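# Sort items into containers matching their sticker colors

## Task

Put every item into the container whose color is the same as the color of the sticker on that item.

## Robot and tools

Setup: four identical i2rt Big YAM arms, named arm1, arm2, arm3 and arm4. Each has six revolute joints, a two-finger gripper and a camera on the wrist. Four fixed room cameras (cam_room_a1, cam_room_a2, cam_room_b1, cam_room_b2) watch the scene. Wrist cameras are arm1_cam_wrist to arm4_cam_wrist. An arm's hand reaches roughly 1.0 m out from its joint1 axis.

Frame: one shared scene frame, origin on the floor, +z up, lengths in metres. Feet (base_link) as calibrated, each foot facing its own +x:
- arm1 x=-0.644 y=+1.377 z=+0.914 quat_wxyz=(+0.682, +0.007, +0.004, +0.731)
- arm2 x=-0.655 y=-0.555 z=+0.928 quat_wxyz=(+0.747, +0.002, +0.000, -0.665)
- arm3 x=+0.651 y=-1.332 z=+0.868 quat_wxyz=(+0.663, -0.004, -0.006, -0.748)
- arm4 x=+0.648 y=+0.477 z=+0.879 quat_wxyz=(+0.687, +0.001, +0.003, +0.727)
"hand" is the pinch point between the pads, about 1 cm behind the fingertips. Fingers point along the hand's +z; they open and close along its y. "hand_target" is where the hand would be at the joint targets currently held. The printed hand pose can be off, more so when reaching far.

Tool move: one action for any subset of arms. Each arm is its own key ("arm1" etc.) holding an object; arms you omit keep their old command. Inside an arm's object:
- "joints": absolute targets by name. joint1_rad -2.879 to 2.879 (base yaw, positive counter-clockwise seen from above, 0 means along the foot's facing). joint2_rad 0 to 3.141 (shoulder; 0 has the upper arm level pointing back, positive lifts it up and over forward). joint3_rad 0 to 3.019 (elbow; 0 is fully folded, positive opens). joint4_rad -1.692 to 1.57 (hand pitch, positive tilts fingers up). joint5_rad -1.57 to 1.57 (hand yaw, positive to the arm's right). joint6_rad -2.094 to 2.094 (hand roll, positive clockwise seen from behind). gripper_m 0 to 0.093, the absolute fingertip gap in metres. Radians for joints.
- "target": a single list of seven numbers [x, y, z, qw, qx, qy, qz], an absolute hand pose in the scene frame, same format as the printed "hand" line. The hand travels a straight line from its hand_target toward it. When "target" is used, "joints" may contain only gripper_m.
- "speed": top path speed, 0.002 to 0.5 m/s, default 0.25; rotation capped at twice that in rad/s. Only valid together with "target".
- "min_time_s": 0.1 to 8 s, the minimum duration of that arm's joint motions; used with "joints".
- "cameras": list of camera names, ["all"], or []. If omitted, an action returns no images, an empty call returns all.
All motions of one call start together; all hand paths in a call finish together, paced by the slowest. A path takes 0.5 to 10 s and is cut off at 10 s; an action cannot exceed 15 s. Each control step clips the path point to within 100 mm and 20 degrees of the measured hand, then solves damped IK, favouring position. Expect errors of a centimetre or more, lag, drift off the line and overshoot of speed near full stretch. Joint-space moves can swing wide because joints move at different rates. Paths do not avoid obstacles or other arms. Unknown keys make a call invalid; out-of-range values get it refused, and a refusal cancels the later move, wait and finished_scene calls in that same reply.

Reading results: each arm reports joint_positions, hand, hand_target, joint_status, hand_status, Joint velocities (rad/s, gripper in m/s; "within noise" means still) and joint torques (N m, order of arm joints, offset and noisy; numbers 3 and 4 wrap at ±28). The "move" line gives per arm "done" or its worst status. Words: "off_target" (stopped short, may still push); "time_out" (joint gets a nearby substitute target and keeps pushing; on_its_own lists those not there yet; send the reported position to relieve it); "not_followed" / "joint command not followed" / "pose unreachable" (a safety or self/arm-clearance check withheld targets; the gripper part still runs; the arm may keep trying until given new targets). on_its_own shows uncommanded behaviour; its "held at" is a target, not a reading. Arms marked "as last shown" were not commanded and repeat old lines. Camera frames may lag the state slightly; the "pictures" line gives image order.

Gripper: on a hard part at full force gripper_m may read up to 0.005 below the part's width (or up to 0.002 above on some). Closed on nothing: 0.000 to 0.003. To grip firmly, target about 0.005 below the first-contact reading, deeper for soft, small or round items. To release, command well above the reading. Force per pad is about 50 to 64 N.

Other tools: wait {seconds 0 to 10, optional cameras}; zoom_image {camera, region [x0,y0,x1,y1] in pixels from the top-left, at most 504 by 504, camera must be among the latest images}; read_manual {section "licences"} gives licence text only; finished_scene {scene: the current scene's number} ends the scene irreversibly; make no further calls in the same reply after ending scene 1.

Cautions: an arm does not stop on contact and can push hard; sustained pushing, holding loads or stretching heats motors (MOTOR HOT at 85 °C, at 100 °C the arm goes limp and drops everything for 30 to 60 s or more, with keys marked "limit_stop_at_motor_heat"; resend targets afterward). Never press two robots together, including closing a gripper on another arm's fingers; no state line reports robot-robot contact, and the clearance check can be late. Do not knock items off the work area or onto the floor, do not drop parts from height or release them while moving, and avoid slamming into fixed or heavy objects. Loose objects may get small random pushes. Smooth, gentle motion is preferred, and the packed result must stay put without the robots.

Each tool is called by a JSON object that holds its "api" and its "payload".

## Session

{"api": "move", "payload": {}}

Scene clock: 0.00 s.
Joint torques (N m): no reading
Motor temperatures (°C): arm1=[22 24 25 23 21 21 21] | arm2=[24 24 24 22 22 20 23] | arm3=[24 24 23 24 24 23 23] | arm4=[23 21 22 22 25 21 24]
Heat: arm1: hottest joint3_rad 25 °C; arm2: hottest joint1_rad 24 °C; arm3: hottest joint1_rad 24 °C; arm4: hottest joint5_rad 25 °C.
Joint velocities: within noise
arm1.joint_positions: joint1_rad=-0.126 joint2_rad=+0.650 joint3_rad=+1.429 joint4_rad=-1.488 joint5_rad=-0.026 joint6_rad=-0.127 gripper_m=+0.09396
arm1.joint_status: not commanded
arm1.hand: x=-0.6270 y=+1.5972 z=+1.4351 quat_wxyz=(-0.310, +0.665, -0.618, -0.282) (m; scene frame)
arm1.hand_target: x=-0.6269 y=+1.5953 z=+1.4482 quat_wxyz=(-0.321, +0.661, -0.613, -0.291) (m; scene frame)
arm1.hand_status: not commanded
arm2.joint_positions: joint1_rad=-0.045 joint2_rad=+0.645 joint3_rad=+1.565 joint4_rad=-1.137 joint5_rad=+0.166 joint6_rad=-0.774 gripper_m=+0.09396
arm2.joint_status: not commanded
arm2.hand: x=-0.6689 y=-0.7907 z=+1.5906 quat_wxyz=(-0.204, -0.325, -0.709, +0.592) (m; scene frame)
arm2.hand_target: x=-0.6692 y=-0.7857 z=+1.5994 quat_wxyz=(-0.208, -0.323, -0.702, +0.599) (m; scene frame)
arm2.hand_status: not commanded
arm3.joint_positions: joint1_rad=+0.075 joint2_rad=+0.603 joint3_rad=+1.391 joint4_rad=-1.324 joint5_rad=-0.185 joint6_rad=-0.597 gripper_m=+0.09396
arm3.joint_status: not commanded
arm3.hand: x=+0.6714 y=-1.5539 z=+1.4174 quat_wxyz=(-0.295, -0.381, -0.775, +0.409) (m; scene frame)
arm3.hand_target: x=+0.6715 y=-1.5515 z=+1.4286 quat_wxyz=(-0.300, -0.376, -0.770, +0.420) (m; scene frame)
arm3.hand_status: not commanded
arm4.joint_positions: joint1_rad=+0.109 joint2_rad=+0.632 joint3_rad=+1.440 joint4_rad=-1.502 joint5_rad=+0.178 joint6_rad=-0.775 gripper_m=+0.09396
arm4.joint_status: not commanded
arm4.hand: x=+0.6469 y=+0.6902 z=+1.4068 quat_wxyz=(-0.410, +0.846, -0.316, -0.125) (m; scene frame)
arm4.hand_target: x=+0.6473 y=+0.6879 z=+1.4162 quat_wxyz=(-0.419, +0.841, -0.316, -0.131) (m; scene frame)
arm4.hand_status: not commanded
pictures: arm1_cam_wrist, arm2_cam_wrist, arm3_cam_wrist, arm4_cam_wrist, cam_room_a1, cam_room_a2, cam_room_b1, cam_room_b2
Images, in order (width x height): arm1_cam_wrist 672x504, arm2_cam_wrist 672x504, arm3_cam_wrist 672x504, arm4_cam_wrist 672x504, cam_room_a1 672x504, cam_room_a2 672x504, cam_room_b1 672x504, cam_room_b2 672x504.

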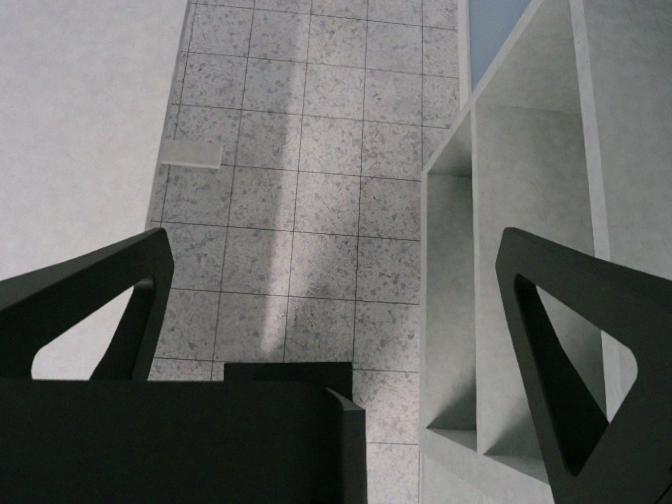

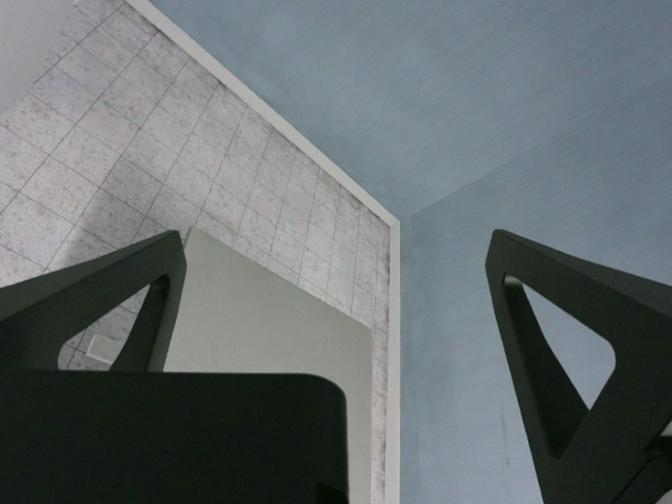

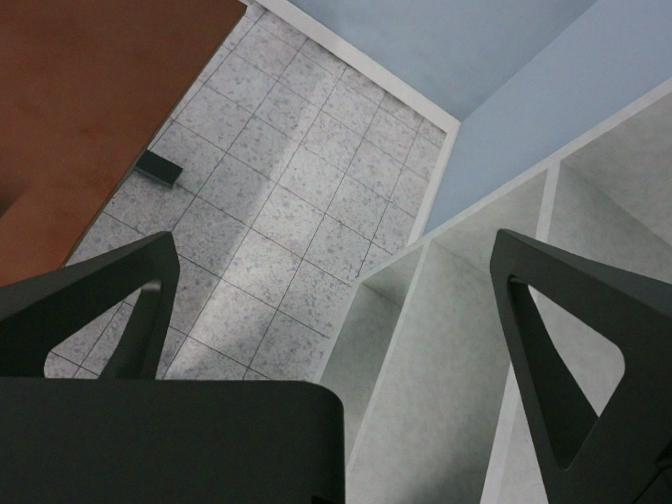

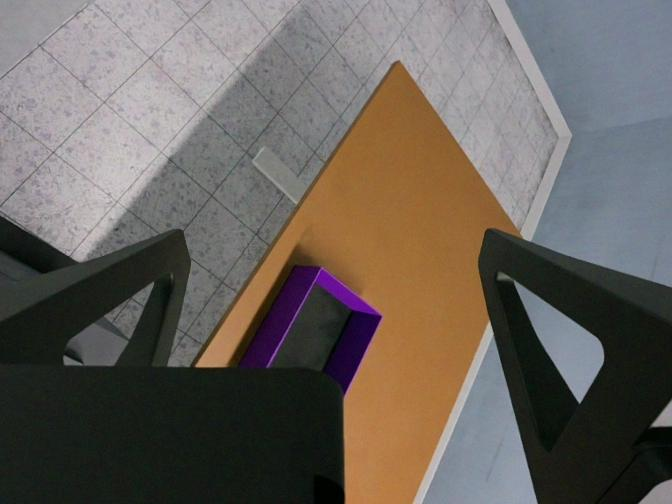

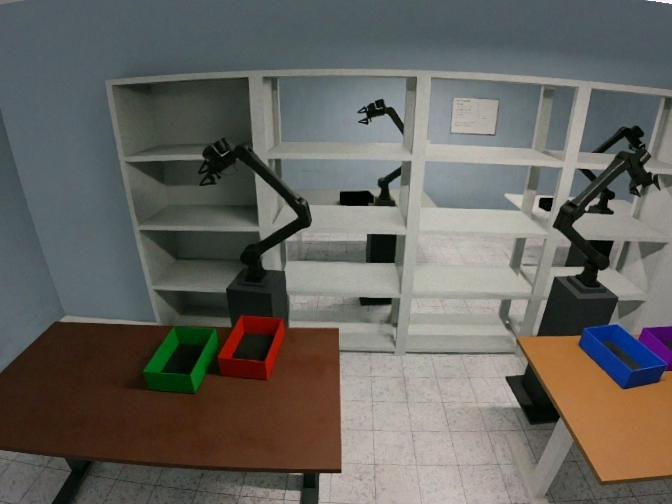

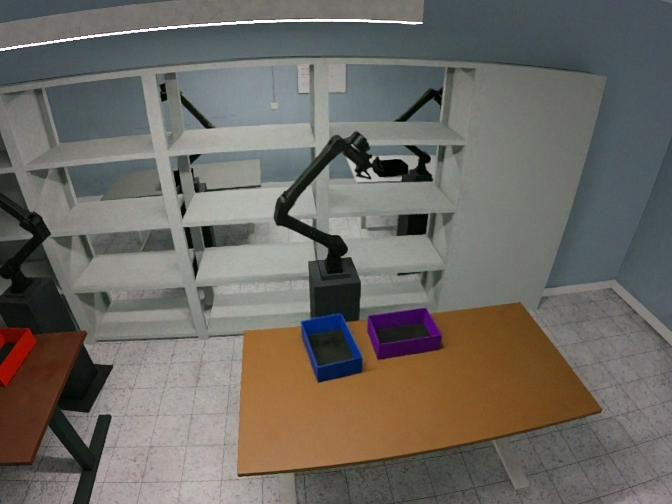

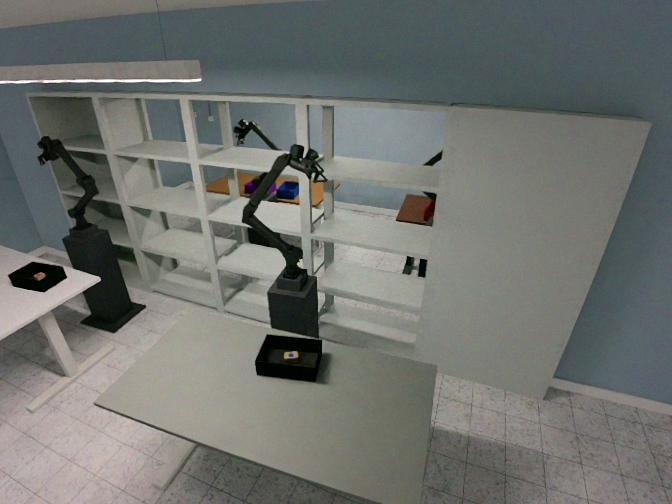

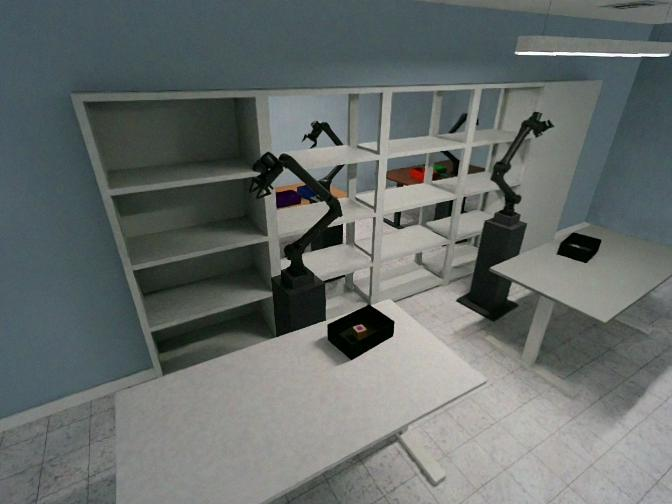

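{"api": "zoom_image", "payload": {"camera": "cam_room_b1", "region": [220, 310, 360, 415]}}

{"api": "zoom_image", "payload": {"camera": "cam_room_b2", "region": [300, 290, 420, 380]}}

{"api": "zoom_image", "payload": {"camera": "cam_room_b2", "region": [70, 80, 573, 350]}}

{"api": "zoom_image", "payload": {"camera": "cam_room_b1", "region": [0, 80, 503, 400]}}

{"api": "zoom_image", "payload": {"camera": "cam_room_a1", "region": [90, 60, 593, 400]}}

{"api": "zoom_image", "payload": {"camera": "cam_room_a2", "region": [0, 60, 503, 400]}}

Scaled by 3.600.

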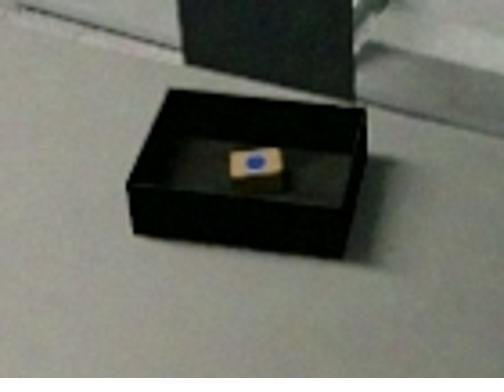

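Scaled by 4.200.

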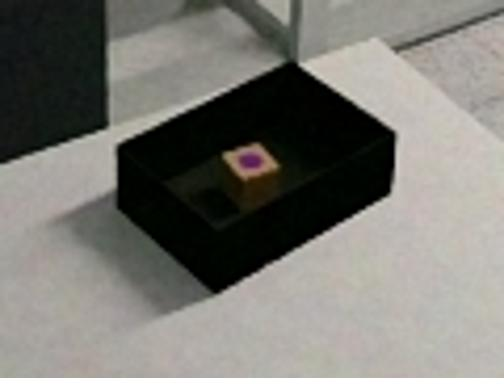

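Scaled by 1.002.

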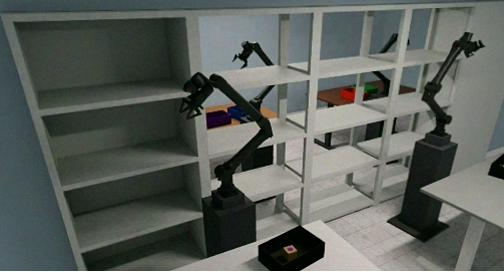

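Scaled by 1.002.

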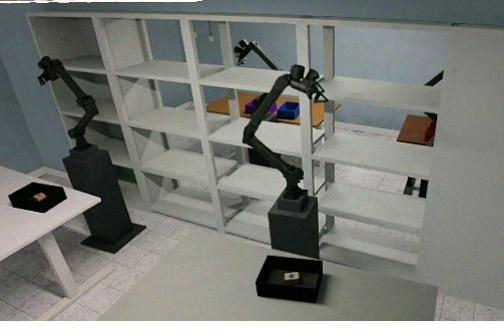

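Scaled by 1.002.

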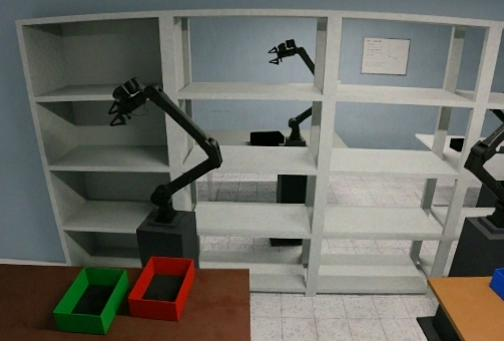

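Scaled by 1.002.

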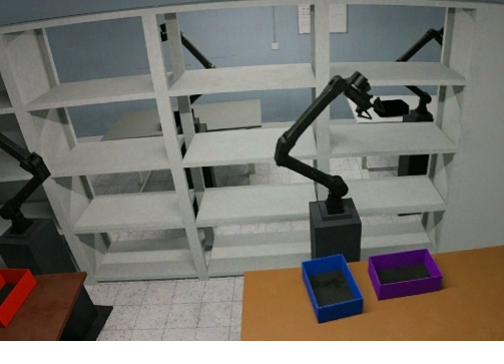

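{"api": "move", "payload": {"arm1": {"joints":{"joint1_rad":1.5,"joint2_rad":1.2,"joint3_rad":1.2,"joint4_rad":-1.5,"joint5_rad":0,"joint6_rad":0},"min_time_s":3}, "arm2": {"joints":{"joint1_rad":-1.5,"joint2_rad":1.2,"joint3_rad":1.2,"joint4_rad":-1.5,"joint5_rad":0,"joint6_rad":0},"min_time_s":3}, "arm3": {"joints":{"joint1_rad":1.5,"joint2_rad":1.2,"joint3_rad":1.2,"joint4_rad":-1.5,"joint5_rad":0,"joint6_rad":0},"min_time_s":3}, "arm4": {"joints":{"joint1_rad":-1.5,"joint2_rad":1.2,"joint3_rad":1.2,"joint4_rad":-1.5,"joint5_rad":0,"joint6_rad":0},"min_time_s":3}, "cameras": ["all"]}}

Scene clock: 50.20 s.
Joint torques (N m): arm1=[-1.67 -5.6 10.93 0.16 0.07 0.12] | arm2=[0.79 -8.64 10.28 0.43 -0.17 0.22] | arm3=[1.49 -8.94 8.59 -0.18 0.14 0.05] | arm4=[0.85 -8.18 8.4 0.2 -0.01 0.21]
Motor temperatures (°C): arm1=[22 24 31 23 21 21 21] | arm2=[24 24 28 23 22 20 23] | arm3=[24 24 27 24 24 23 23] | arm4=[23 22 25 22 25 21 24]
Heat: arm1: hottest joint3_rad 31 °C; arm2: hottest joint3_rad 28 °C; arm3: hottest joint3_rad 27 °C; arm4: hottest joint3_rad 25 °C.
move: arm1 done; arm2 done; arm3 done; arm4 done
Joint velocities: within noise
arm1.joint_positions: joint1_rad=+1.500 joint2_rad=+1.196 joint3_rad=+1.195 joint4_rad=-1.488 joint5_rad=-0.002 joint6_rad=-0.008 gripper_m=+0.09397
arm1.joint_status: all done
arm1.hand: x=-0.9883 y=+1.3774 z=+1.1797 quat_wxyz=(-0.001, +0.999, +0.003, -0.049) (m; scene frame)
arm1.hand_target: x=-0.9869 y=+1.3778 z=+1.1801 quat_wxyz=(-0.001, +0.999, -0.001, -0.043) (m; scene frame)
arm1.hand_status: not commanded
arm2.joint_positions: joint1_rad=-1.502 joint2_rad=+1.187 joint3_rad=+1.211 joint4_rad=-1.488 joint5_rad=+0.003 joint6_rad=-0.015 gripper_m=+0.09396
arm2.joint_status: all done
arm2.hand: x=-1.0012 y=-0.6201 z=+1.1971 quat_wxyz=(-0.001, -0.994, -0.100, +0.053) (m; scene frame)
arm2.hand_target: x=-0.9970 y=-0.6205 z=+1.1880 quat_wxyz=(-0.002, -0.995, -0.094, +0.034) (m; scene frame)
arm2.hand_status: not commanded
arm3.joint_positions: joint1_rad=+1.495 joint2_rad=+1.198 joint3_rad=+1.202 joint4_rad=-1.493 joint5_rad=-0.003 joint6_rad=-0.008 gripper_m=+0.09396
arm3.joint_status: all done
arm3.hand: x=+0.9934 y=-1.3961 z=+1.1310 quat_wxyz=(-0.042, -0.093, -0.995, +0.009) (m; scene frame)
arm3.hand_target: x=+0.9917 y=-1.3946 z=+1.1296 quat_wxyz=(-0.036, -0.095, -0.995, +0.010) (m; scene frame)
arm3.hand_status: not commanded
arm4.joint_positions: joint1_rad=-1.502 joint2_rad=+1.189 joint3_rad=+1.202 joint4_rad=-1.502 joint5_rad=+0.003 joint6_rad=-0.014 gripper_m=+0.09396
arm4.joint_status: all done
arm4.hand: x=+0.9923 y=+0.5204 z=+1.1424 quat_wxyz=(-0.038, +0.070, -0.997, +0.001) (m; scene frame)
arm4.hand_target: x=+0.9936 y=+0.5219 z=+1.1380 quat_wxyz=(-0.033, +0.064, -0.997, -0.001) (m; scene frame)
arm4.hand_status: not commanded
pictures: arm1_cam_wrist, arm2_cam_wrist, arm3_cam_wrist, arm4_cam_wrist, cam_room_a1, cam_room_a2, cam_room_b1, cam_room_b2
Images, in order (width x height): arm1_cam_wrist 672x504, arm2_cam_wrist 672x504, arm3_cam_wrist 672x504, arm4_cam_wrist 672x504, cam_room_a1 672x504, cam_room_a2 672x504, cam_room_b1 672x504, cam_room_b2 672x504.

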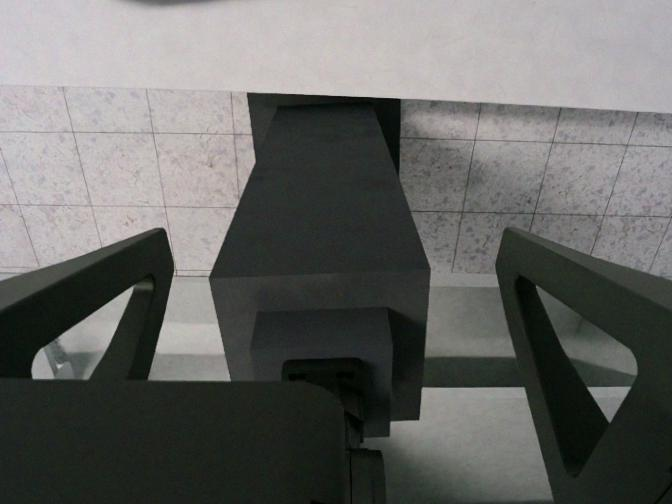

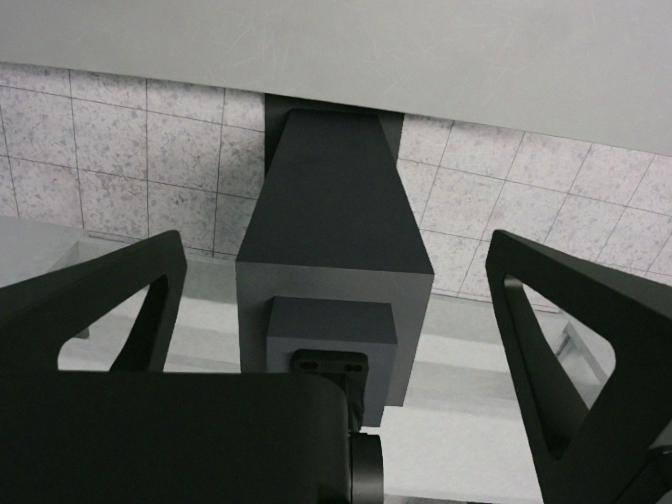

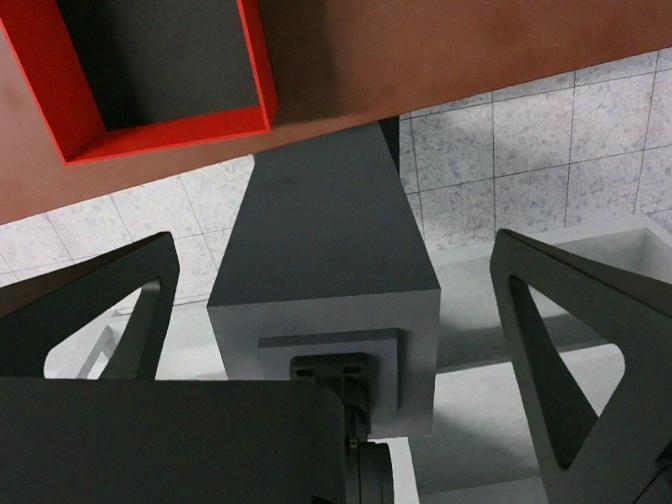

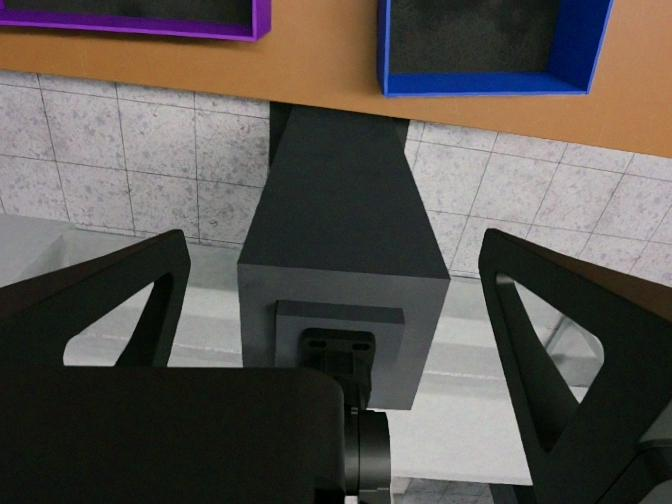

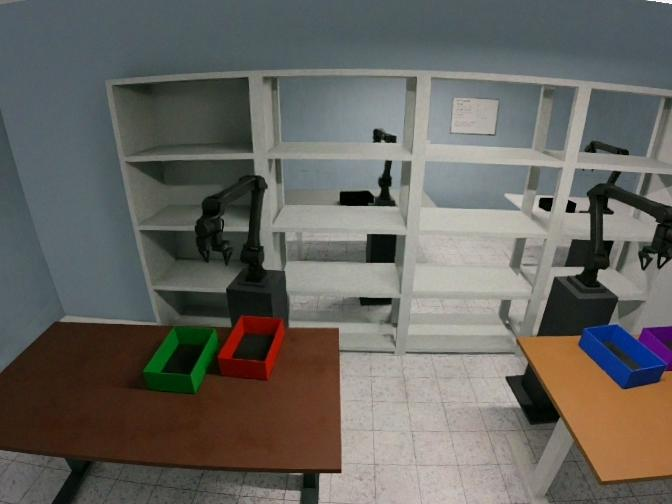

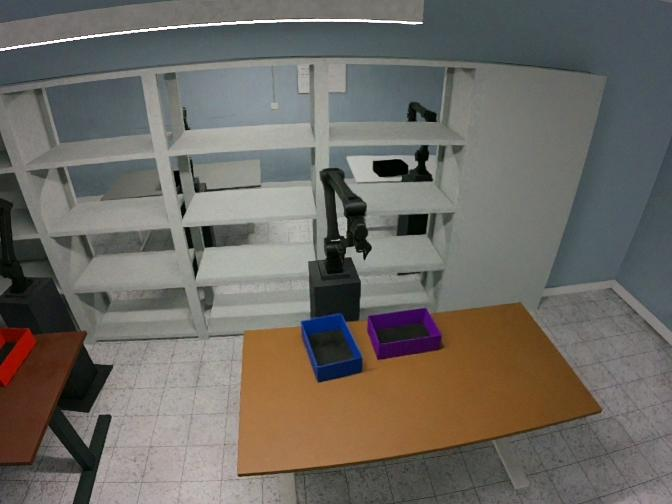

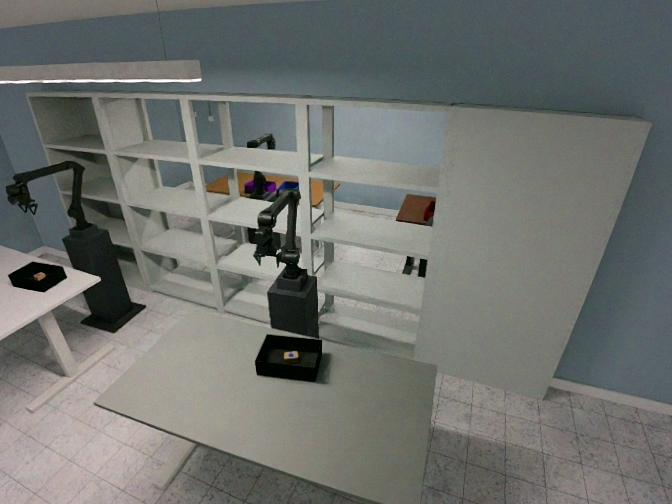

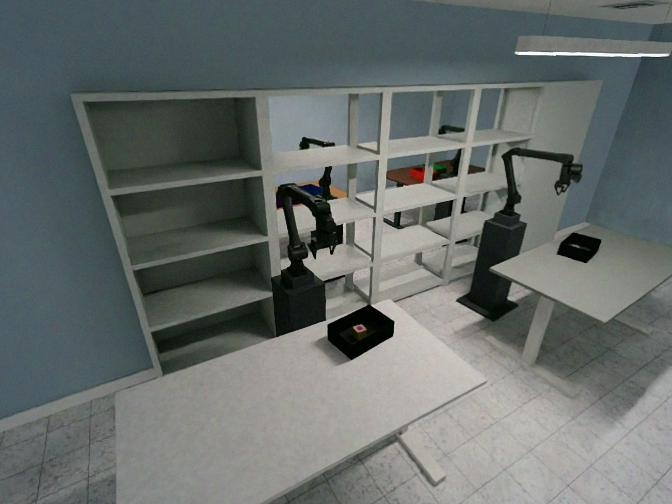

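{"api": "move", "payload": {"arm1": {"joints":{"joint1_rad":1.9,"joint4_rad":-0.9},"min_time_s":1.5}, "arm2": {"joints":{"joint4_rad":-0.9},"min_time_s":1.5}, "arm3": {"joints":{"joint4_rad":-0.9},"min_time_s":1.5}, "arm4": {"joints":{"joint4_rad":-0.9},"min_time_s":1.5}, "cameras": ["arm1_cam_wrist","arm2_cam_wrist","arm3_cam_wrist","arm4_cam_wrist"]}}

Scene clock: 64.03 s.
Joint torques (N m): arm1=[-1.26 -6.24 11.89 2.3 0.04 0.14] | arm2=[0.85 -9.82 11.28 2.77 -0.17 0.21] | arm3=[1.38 -9.88 9.33 1.83 0.14 0.02] | arm4=[0.79 -9.29 9.28 1.63 -0.02 0.16]
Motor temperatures (°C): arm1=[22 24 30 23 21 21 21] | arm2=[24 24 28 22 22 20 23] | arm3=[24 24 27 24 24 23 23] | arm4=[23 22 28 22 25 21 24]
Heat: arm1: hottest joint3_rad 30 °C; arm2: hottest joint3_rad 28 °C; arm3: hottest joint3_rad 27 °C; arm4: hottest joint3_rad 28 °C.
move: arm1 done; arm2 done; arm3 done; arm4 done
Joint velocities: within noise
arm1.joint_positions: joint1_rad=+1.897 joint2_rad=+1.196 joint3_rad=+1.195 joint4_rad=-0.920 joint5_rad=-0.001 joint6_rad=-0.007 gripper_m=+0.09397
arm1.joint_status: all done
arm1.hand: x=-1.0807 y=+1.1929 z=+1.2302 quat_wxyz=(+0.059, +0.926, +0.190, -0.320) (m; scene frame)
arm1.hand_target: x=-1.0851 y=+1.1892 z=+1.2342 quat_wxyz=(+0.062, +0.923, +0.188, -0.330) (m; scene frame)
arm1.hand_status: not commanded
arm2.joint_positions: joint1_rad=-1.502 joint2_rad=+1.187 joint3_rad=+1.211 joint4_rad=-0.918 joint5_rad=+0.003 joint6_rad=-0.014 gripper_m=+0.09396
arm2.joint_status: all done
arm2.hand: x=-1.1279 y=-0.6441 z=+1.2500 quat_wxyz=(-0.025, -0.939, -0.094, +0.330) (m; scene frame)
arm2.hand_target: x=-1.1313 y=-0.6461 z=+1.2407 quat_wxyz=(-0.029, -0.940, -0.089, +0.327) (m; scene frame)
arm2.hand_status: not commanded
arm3.joint_positions: joint1_rad=+1.495 joint2_rad=+1.198 joint3_rad=+1.202 joint4_rad=-0.916 joint5_rad=-0.003 joint6_rad=-0.008 gripper_m=+0.09396
arm3.joint_status: all done
arm3.hand: x=+1.1224 y=-1.4211 z=+1.1824 quat_wxyz=(-0.323, -0.086, -0.942, +0.038) (m; scene frame)
arm3.hand_target: x=+1.1258 y=-1.4199 z=+1.1831 quat_wxyz=(-0.329, -0.088, -0.940, +0.038) (m; scene frame)
arm3.hand_status: not commanded
arm4.joint_positions: joint1_rad=-1.502 joint2_rad=+1.189 joint3_rad=+1.202 joint4_rad=-0.917 joint5_rad=+0.003 joint6_rad=-0.014 gripper_m=+0.09396
arm4.joint_status: all done
arm4.hand: x=+1.1247 y=+0.5371 z=+1.1939 quat_wxyz=(-0.325, +0.066, -0.943, -0.015) (m; scene frame)
arm4.hand_target: x=+1.1294 y=+0.5395 z=+1.1903 quat_wxyz=(-0.326, +0.061, -0.943, -0.020) (m; scene frame)
arm4.hand_status: not commanded
pictures: arm1_cam_wrist, arm2_cam_wrist, arm3_cam_wrist, arm4_cam_wrist
Images, in order (width x height): arm1_cam_wrist 672x504, arm2_cam_wrist 672x504, arm3_cam_wrist 672x504, arm4_cam_wrist 672x504.

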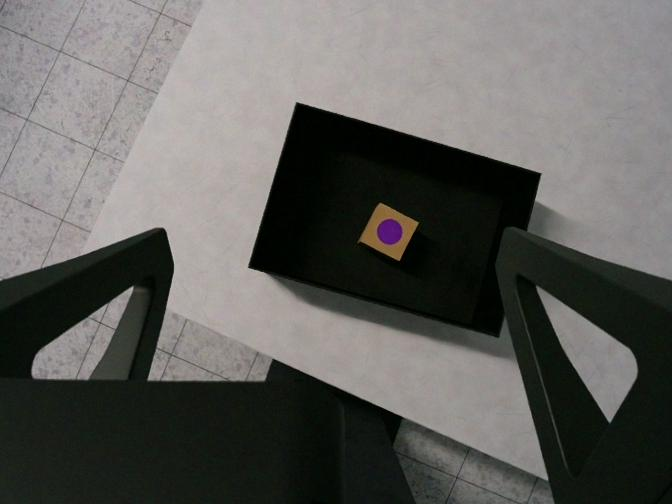

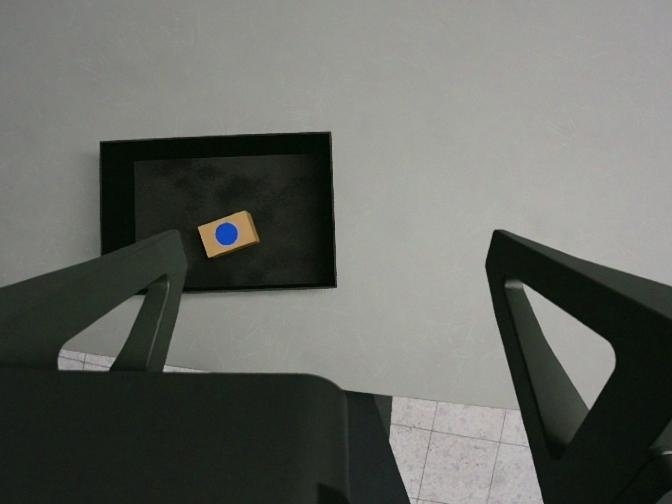

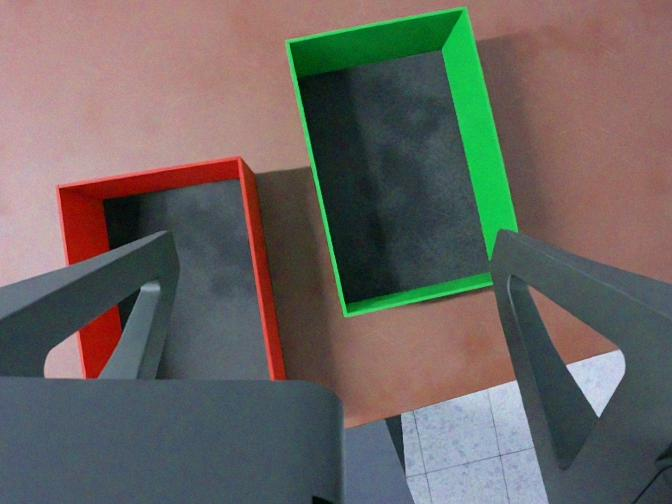

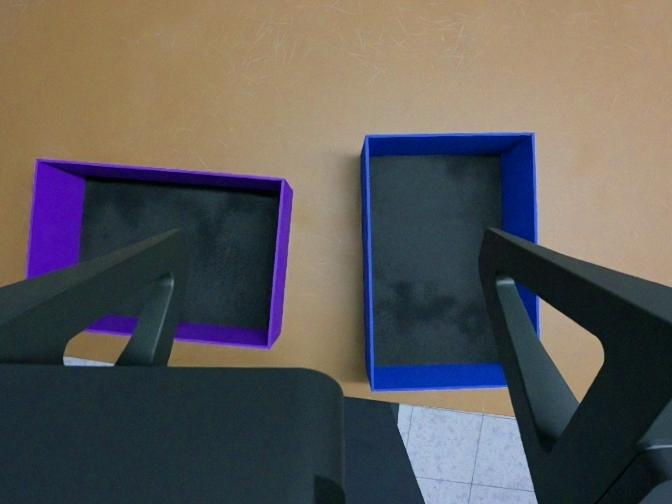

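{"api": "move", "payload": {"arm1": {"target":[-1.12,1.247,1.05,0,0.9997,0.024,0]}, "arm2": {"target":[-1.118,-0.779,1.05,0,0.860,-0.510,0]}, "cameras": ["arm1_cam_wrist","arm2_cam_wrist"]}}

Scene clock: 91.40 s.
Joint torques (N m): arm1=[-2.73 -11.52 14.87 -0.17 -0.06 0.09] | arm2=[1.49 -15.33 14.8 0.08 -0.03 0.2] | arm3=[1.44 -9.82 9.33 1.87 0.14 0.04] | arm4=[1.03 -9.58 9.21 1.68 -0.02 0.18]
Motor temperatures (°C): arm1=[22 24 31 24 21 21 21] | arm2=[24 25 30 22 22 20 23] | arm3=[24 24 28 24 24 23 23] | arm4=[23 22 31 22 25 21 24]
Heat: arm1: hottest joint3_rad 31 °C; arm2: hottest joint3_rad 30 °C; arm3: hottest joint3_rad 28 °C; arm4: hottest joint3_rad 31 °C.
move: arm1 off_target; arm2 off_target
Joint velocities: within noise
arm1.joint_positions: joint1_rad=+1.775 joint2_rad=+1.686 joint3_rad=+1.314 joint4_rad=-1.251 joint5_rad=-0.005 joint6_rad=+0.208 gripper_m=+0.09397
arm1.joint_status: not commanded
arm1.hand: x=-1.0999 y=+1.2482 z=+1.0331 quat_wxyz=(-0.005, +0.999, +0.033, +0.018) (m; scene frame)
arm1.hand_target: x=-1.1190 y=+1.2472 z=+1.0503 quat_wxyz=(+0.000, +1.000, +0.024, -0.001) (m; scene frame)
arm1.hand_status: off_target (0.026 m and 2.4 deg from the pose sent, 0.192 m and 43.0 deg at the start)
arm2.joint_positions: joint1_rad=-1.247 joint2_rad=+1.707 joint3_rad=+1.353 joint4_rad=-1.230 joint5_rad=+0.000 joint6_rad=+1.506 gripper_m=+0.09396
arm2.joint_status: not commanded
arm2.hand: x=-1.1038 y=-0.7666 z=+1.0430 quat_wxyz=(+0.007, -0.862, +0.508, -0.003) (m; scene frame)
arm2.hand_target: x=-1.1173 y=-0.7787 z=+1.0501 quat_wxyz=(-0.001, -0.860, +0.510, +0.000) (m; scene frame)
arm2.hand_status: off_target (0.020 m and 1.0 deg from the pose sent, 0.241 m and 81.1 deg at the start)
arm3, arm4: as last shown
pictures: arm1_cam_wrist, arm2_cam_wrist
Images, in order (width x height): arm1_cam_wrist 672x504, arm2_cam_wrist 672x504.

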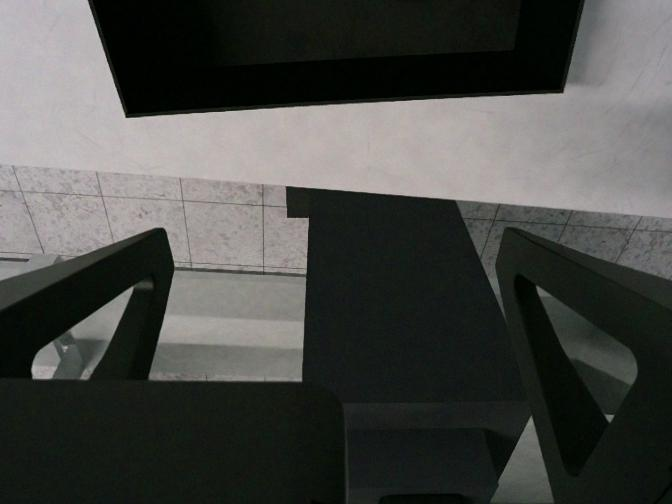

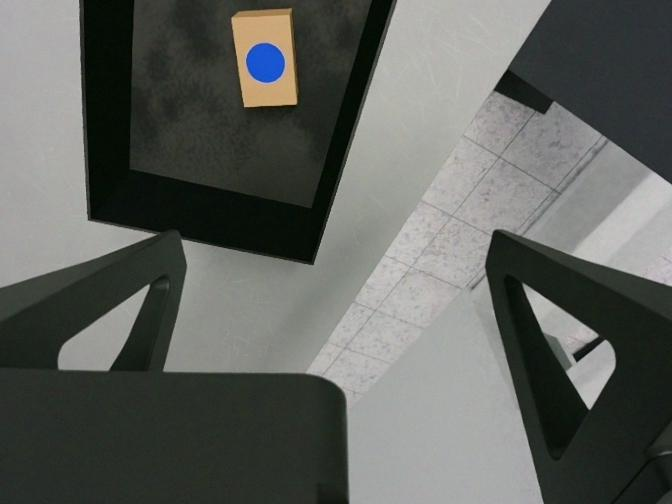

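{"api": "move", "payload": {"arm1": {"target":[-1.20,1.247,1.05,0,0.9997,0.024,0]}, "arm2": {"target":[-1.173,-0.779,1.05,0,0.860,-0.510,0]}, "cameras": ["arm1_cam_wrist","arm2_cam_wrist"]}}

Scene clock: 101.27 s.
Joint torques (N m): arm1=[-2.26 -15.85 14.64 0.03 0.03 -0.08] | arm2=[0.44 -17.26 14.89 0.13 -0.01 -0.07] | arm3=[1.44 -9.88 9.32 1.83 0.14 0.03] | arm4=[1.03 -8.88 9.33 1.59 0 0.16]
Motor temperatures (°C): arm1=[22 25 31 23 21 21 21] | arm2=[24 25 32 22 22 20 23] | arm3=[24 24 29 24 24 23 23] | arm4=[23 22 32 22 24 21 24]
Heat: arm1: hottest joint3_rad 31 °C; arm2: hottest joint3_rad 32 °C; arm3: hottest joint3_rad 29 °C; arm4: hottest joint3_rad 32 °C.
move: arm1 off_target; arm2 off_target
Joint velocities: within noise
arm1.joint_positions: joint1_rad=+1.734 joint2_rad=+1.886 joint3_rad=+1.589 joint4_rad=-1.328 joint5_rad=-0.005 joint6_rad=+0.187 gripper_m=+0.09397
arm1.joint_status: not commanded
arm1.hand: x=-1.1826 y=+1.2486 z=+1.0321 quat_wxyz=(-0.005, +1.000, +0.022, +0.019) (m; scene frame)
arm1.hand_target: x=-1.1991 y=+1.2473 z=+1.0502 quat_wxyz=(+0.000, +1.000, +0.024, -0.001) (m; scene frame)
arm1.hand_status: off_target (0.025 m and 2.3 deg from the pose sent, 0.102 m and 2.4 deg at the start)
arm2.joint_positions: joint1_rad=-1.277 joint2_rad=+1.829 joint3_rad=+1.532 joint4_rad=-1.282 joint5_rad=+0.000 joint6_rad=+1.492 gripper_m=+0.09396
arm2.joint_status: not commanded
arm2.hand: x=-1.1572 y=-0.7736 z=+1.0460 quat_wxyz=(+0.006, -0.857, +0.515, -0.002) (m; scene frame)
arm2.hand_target: x=-1.1723 y=-0.7787 z=+1.0499 quat_wxyz=(+0.000, -0.860, +0.510, +0.000) (m; scene frame)
arm2.hand_status: off_target (0.017 m and 0.9 deg from the pose sent, 0.071 m and 1.0 deg at the start)
arm3, arm4: as last shown
pictures: arm1_cam_wrist, arm2_cam_wrist
Images, in order (width x height): arm1_cam_wrist 672x504, arm2_cam_wrist 672x504.

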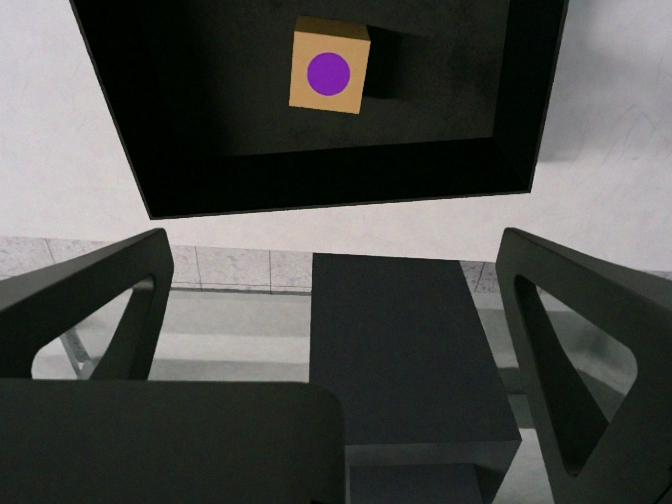

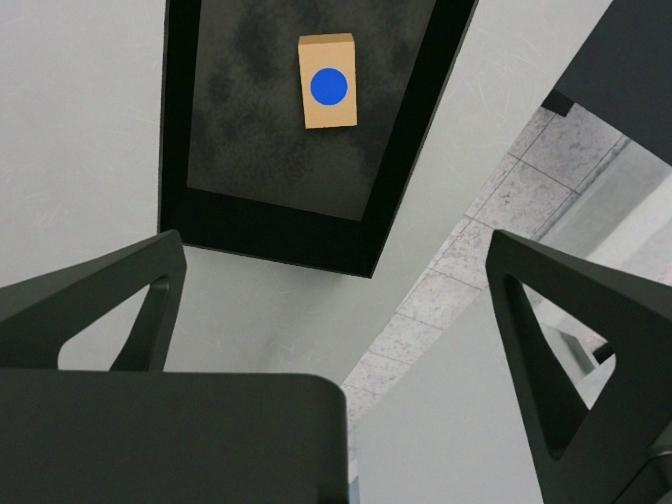

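{"api": "move", "payload": {"arm1": {"target":[-1.188,1.243,0.938,0,0.99995,-0.0105,0]}, "arm2": {"target":[-1.162,-0.807,0.904,0,0.870,-0.492,0]}, "cameras": ["arm1_cam_wrist","arm2_cam_wrist"]}}

Scene clock: 128.03 s.
Joint torques (N m): arm1=[-1.32 -15.79 9.84 0.8 0 0.12] | arm2=[0.97 -20.19 8.94 1.13 -0.01 0.05] | arm3=[1.38 -9.93 9.32 1.85 0.13 0.03] | arm4=[0.56 -9.05 9.33 1.63 0.01 0.19]
Motor temperatures (°C): arm1=[22 26 32 23 21 21 21] | arm2=[24 25 34 22 22 20 23] | arm3=[24 25 29 24 24 23 23] | arm4=[23 22 33 22 24 21 24]
Heat: arm1: hottest joint3_rad 32 °C; arm2: hottest joint3_rad 34 °C; arm3: hottest joint3_rad 29 °C; arm4: hottest joint3_rad 33 °C.
move: arm1 off_target; arm2 done
Joint velocities: within noise
arm1.joint_positions: joint1_rad=+1.734 joint2_rad=+1.976 joint3_rad=+1.446 joint4_rad=-1.082 joint5_rad=-0.005 joint6_rad=+0.253 gripper_m=+0.09397
arm1.joint_status: not commanded
arm1.hand: x=-1.1815 y=+1.2495 z=+0.9328 quat_wxyz=(-0.004, +1.000, -0.011, +0.013) (m; scene frame)
arm1.hand_target: x=-1.1878 y=+1.2431 z=+0.9381 quat_wxyz=(+0.000, +1.000, -0.011, +0.000) (m; scene frame)
arm1.hand_status: off_target (0.011 m and 1.5 deg from the pose sent, 0.094 m and 4.4 deg at the start)
arm2.joint_positions: joint1_rad=-1.229 joint2_rad=+2.014 joint3_rad=+1.431 joint4_rad=-0.982 joint5_rad=+0.000 joint6_rad=+1.492 gripper_m=+0.09396
arm2.joint_status: not commanded
arm2.hand: x=-1.1628 y=-0.8051 z=+0.9116 quat_wxyz=(-0.001, -0.869, +0.494, +0.002) (m; scene frame)
arm2.hand_target: x=-1.1619 y=-0.8068 z=+0.9041 quat_wxyz=(+0.000, -0.870, +0.492, +0.000) (m; scene frame)
arm2.hand_status: done (0.008 m and 0.3 deg from the pose sent, 0.146 m and 3.1 deg at the start)
arm3, arm4: as last shown
pictures: arm1_cam_wrist, arm2_cam_wrist
Images, in order (width x height): arm1_cam_wrist 672x504, arm2_cam_wrist 672x504.

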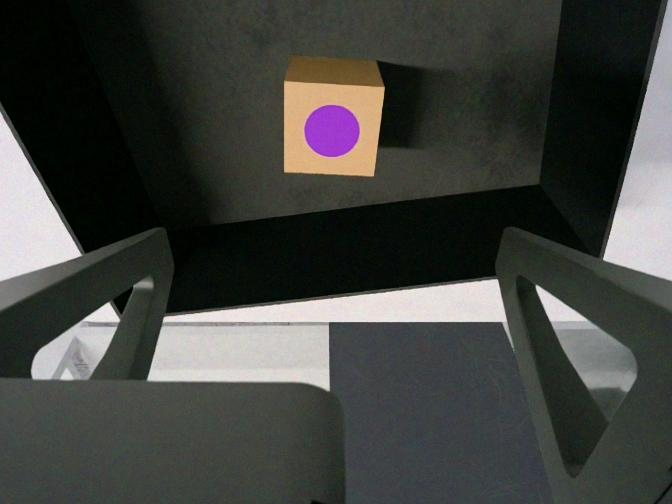

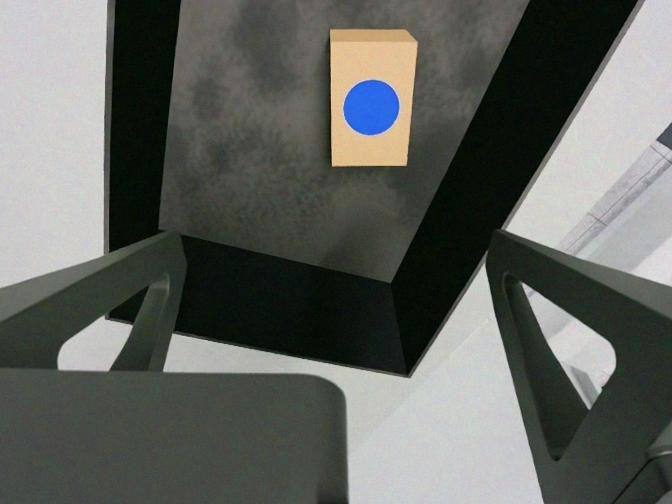

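{"api": "move", "payload": {"arm1": {"target":[-1.153,1.24,0.845,0,0.99985,-0.0175,0]}, "arm2": {"target":[-1.141,-0.806,0.832,0,0.870,-0.492,0]}, "cameras": ["arm1_cam_wrist","arm2_cam_wrist"]}}

Scene clock: 144.10 s.
Joint torques (N m): arm1=[-1.14 -15.56 8.16 0.75 0.04 0.13] | arm2=[1.49 -19.14 7.72 1.14 0 0.19] | arm3=[1.49 -9.88 9.36 1.85 0.14 0.04] | arm4=[0.97 -9.11 9.24 1.55 0 0.19]
Motor temperatures (°C): arm1=[22 27 33 23 21 21 21] | arm2=[24 26 32 22 22 20 23] | arm3=[24 25 29 24 24 23 23] | arm4=[23 22 33 22 24 21 24]
Heat: arm1: hottest joint3_rad 33 °C; arm2: hottest joint3_rad 32 °C; arm3: hottest joint3_rad 29 °C; arm4: hottest joint3_rad 33 °C.
move: arm1 off_target; arm2 off_target
Joint velocities: within noise
arm1.joint_positions: joint1_rad=+1.758 joint2_rad=+2.048 joint3_rad=+1.268 joint4_rad=-0.831 joint5_rad=-0.006 joint6_rad=+0.290 gripper_m=+0.09397
arm1.joint_status: not commanded
arm1.hand: x=-1.1455 y=+1.2461 z=+0.8406 quat_wxyz=(-0.004, +1.000, -0.017, +0.012) (m; scene frame)
arm1.hand_target: x=-1.1529 y=+1.2401 z=+0.8452 quat_wxyz=(+0.000, +1.000, -0.017, +0.000) (m; scene frame)
arm1.hand_status: off_target (0.011 m and 1.5 deg from the pose sent, 0.093 m and 1.7 deg at the start)
arm2.joint_positions: joint1_rad=-1.220 joint2_rad=+2.084 joint3_rad=+1.335 joint4_rad=-0.804 joint5_rad=+0.000 joint6_rad=+1.495 gripper_m=+0.09396
arm2.joint_status: not commanded
arm2.hand: x=-1.1469 y=-0.8030 z=+0.8451 quat_wxyz=(-0.005, -0.871, +0.491, +0.005) (m; scene frame)
arm2.hand_target: x=-1.1408 y=-0.8057 z=+0.8323 quat_wxyz=(+0.000, -0.870, +0.492, +0.000) (m; scene frame)
arm2.hand_status: off_target (0.015 m and 0.8 deg from the pose sent, 0.083 m and 0.3 deg at the start)
arm3, arm4: as last shown
pictures: arm1_cam_wrist, arm2_cam_wrist
Images, in order (width x height): arm1_cam_wrist 672x504, arm2_cam_wrist 672x504.

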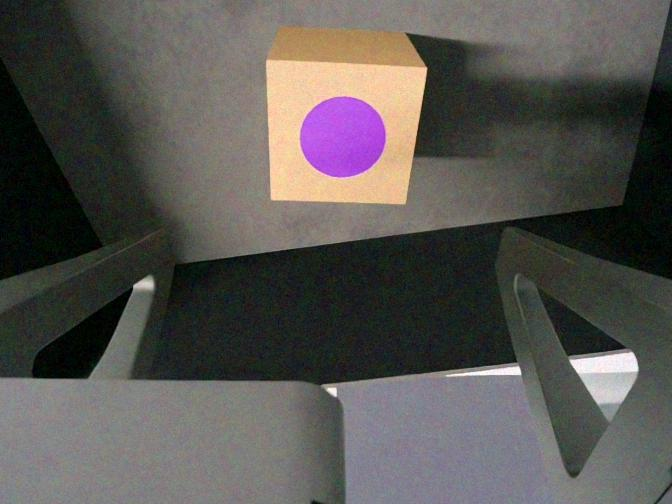

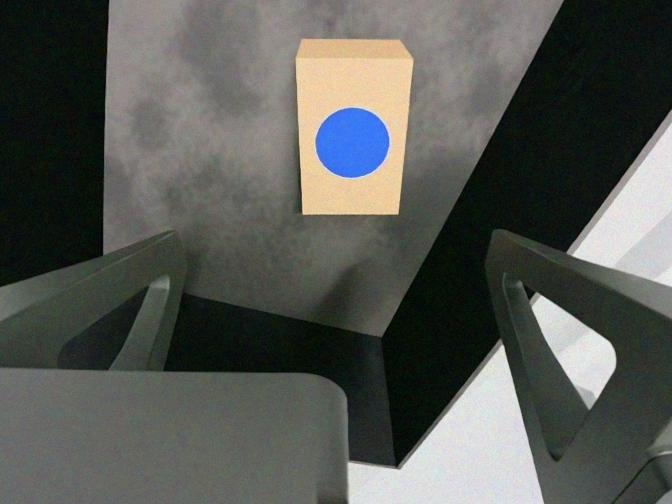

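{"api": "move", "payload": {"arm1": {"target":[-1.159,1.243,0.752,0,0.99985,-0.0175,0],"speed":0.12}, "arm2": {"target":[-1.137,-0.800,0.747,0,0.870,-0.492,0],"speed":0.12}, "cameras": ["arm1_cam_wrist","arm2_cam_wrist"]}}

Scene clock: 153.93 s.
Joint torques (N m): arm1=[-2.43 -15.5 8.2 0.7 0.05 0.04] | arm2=[0.97 -18.96 6.46 1.16 -0.01 0.13] | arm3=[1.44 -9.82 9.36 1.85 0.14 0.02] | arm4=[0.97 -9.11 9.32 1.63 -0.02 0.17]
Motor temperatures (°C): arm1=[22 26 32 23 21 21 21] | arm2=[24 26 31 22 22 20 23] | arm3=[24 25 29 24 24 23 23] | arm4=[23 22 34 22 24 21 24]
Heat: arm1: hottest joint3_rad 32 °C; arm2: hottest joint3_rad 31 °C; arm3: hottest joint3_rad 29 °C; arm4: hottest joint3_rad 34 °C.
move: arm1 off_target; arm2 off_target
Joint velocities: arm1=[within noise] | arm2=[within noise] | arm3=[-0.005 -0.015 0.012 -0.002 -0.154 -0.007 0] | arm4=[within noise]
arm1.joint_positions: joint1_rad=+1.758 joint2_rad=+2.228 joint3_rad=+1.268 joint4_rad=-0.657 joint5_rad=-0.006 joint6_rad=+0.290 gripper_m=+0.09397
arm1.joint_status: not commanded
arm1.hand: x=-1.1437 y=+1.2472 z=+0.7494 quat_wxyz=(-0.005, +1.000, -0.017, +0.016) (m; scene frame)
arm1.hand_target: x=-1.1586 y=+1.2432 z=+0.7523 quat_wxyz=(+0.000, +1.000, -0.018, +0.000) (m; scene frame)
arm1.hand_status: off_target (0.016 m and 1.9 deg from the pose sent, 0.090 m and 1.5 deg at the start)
arm2.joint_positions: joint1_rad=-1.220 joint2_rad=+2.234 joint3_rad=+1.324 joint4_rad=-0.636 joint5_rad=+0.000 joint6_rad=+1.495 gripper_m=+0.09396
arm2.joint_status: not commanded
arm2.hand: x=-1.1450 y=-0.8019 z=+0.7641 quat_wxyz=(-0.008, -0.871, +0.491, +0.007) (m; scene frame)
arm2.hand_target: x=-1.1367 y=-0.7997 z=+0.7476 quat_wxyz=(+0.000, -0.870, +0.492, +0.000) (m; scene frame)
arm2.hand_status: off_target (0.019 m and 1.3 deg from the pose sent, 0.099 m and 0.8 deg at the start)
arm3, arm4: as last shown
pictures: arm1_cam_wrist, arm2_cam_wrist
Images, in order (width x height): arm1_cam_wrist 672x504, arm2_cam_wrist 672x504.

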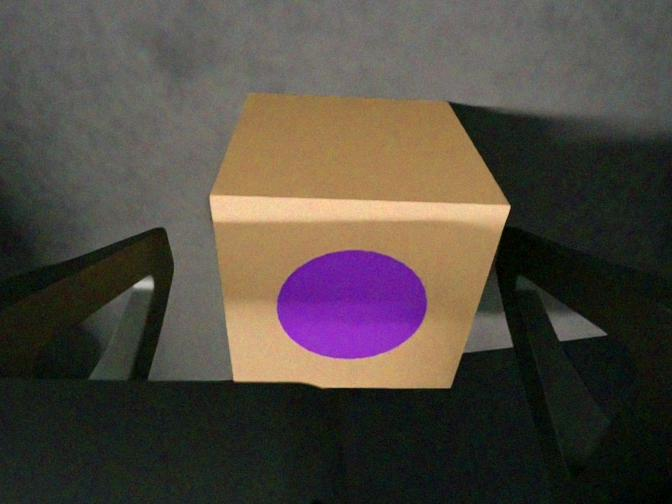

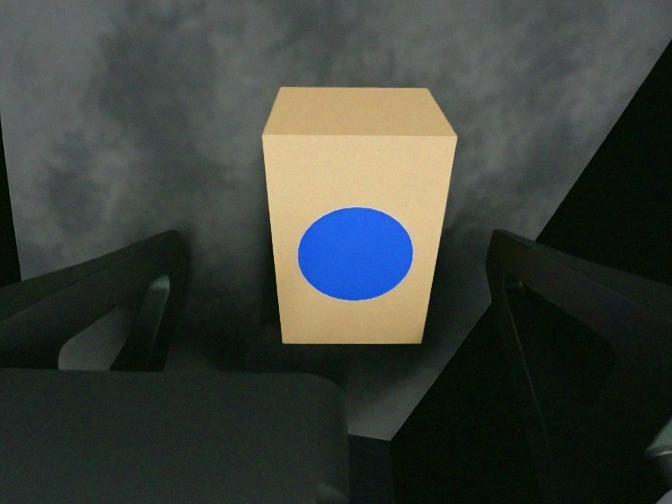

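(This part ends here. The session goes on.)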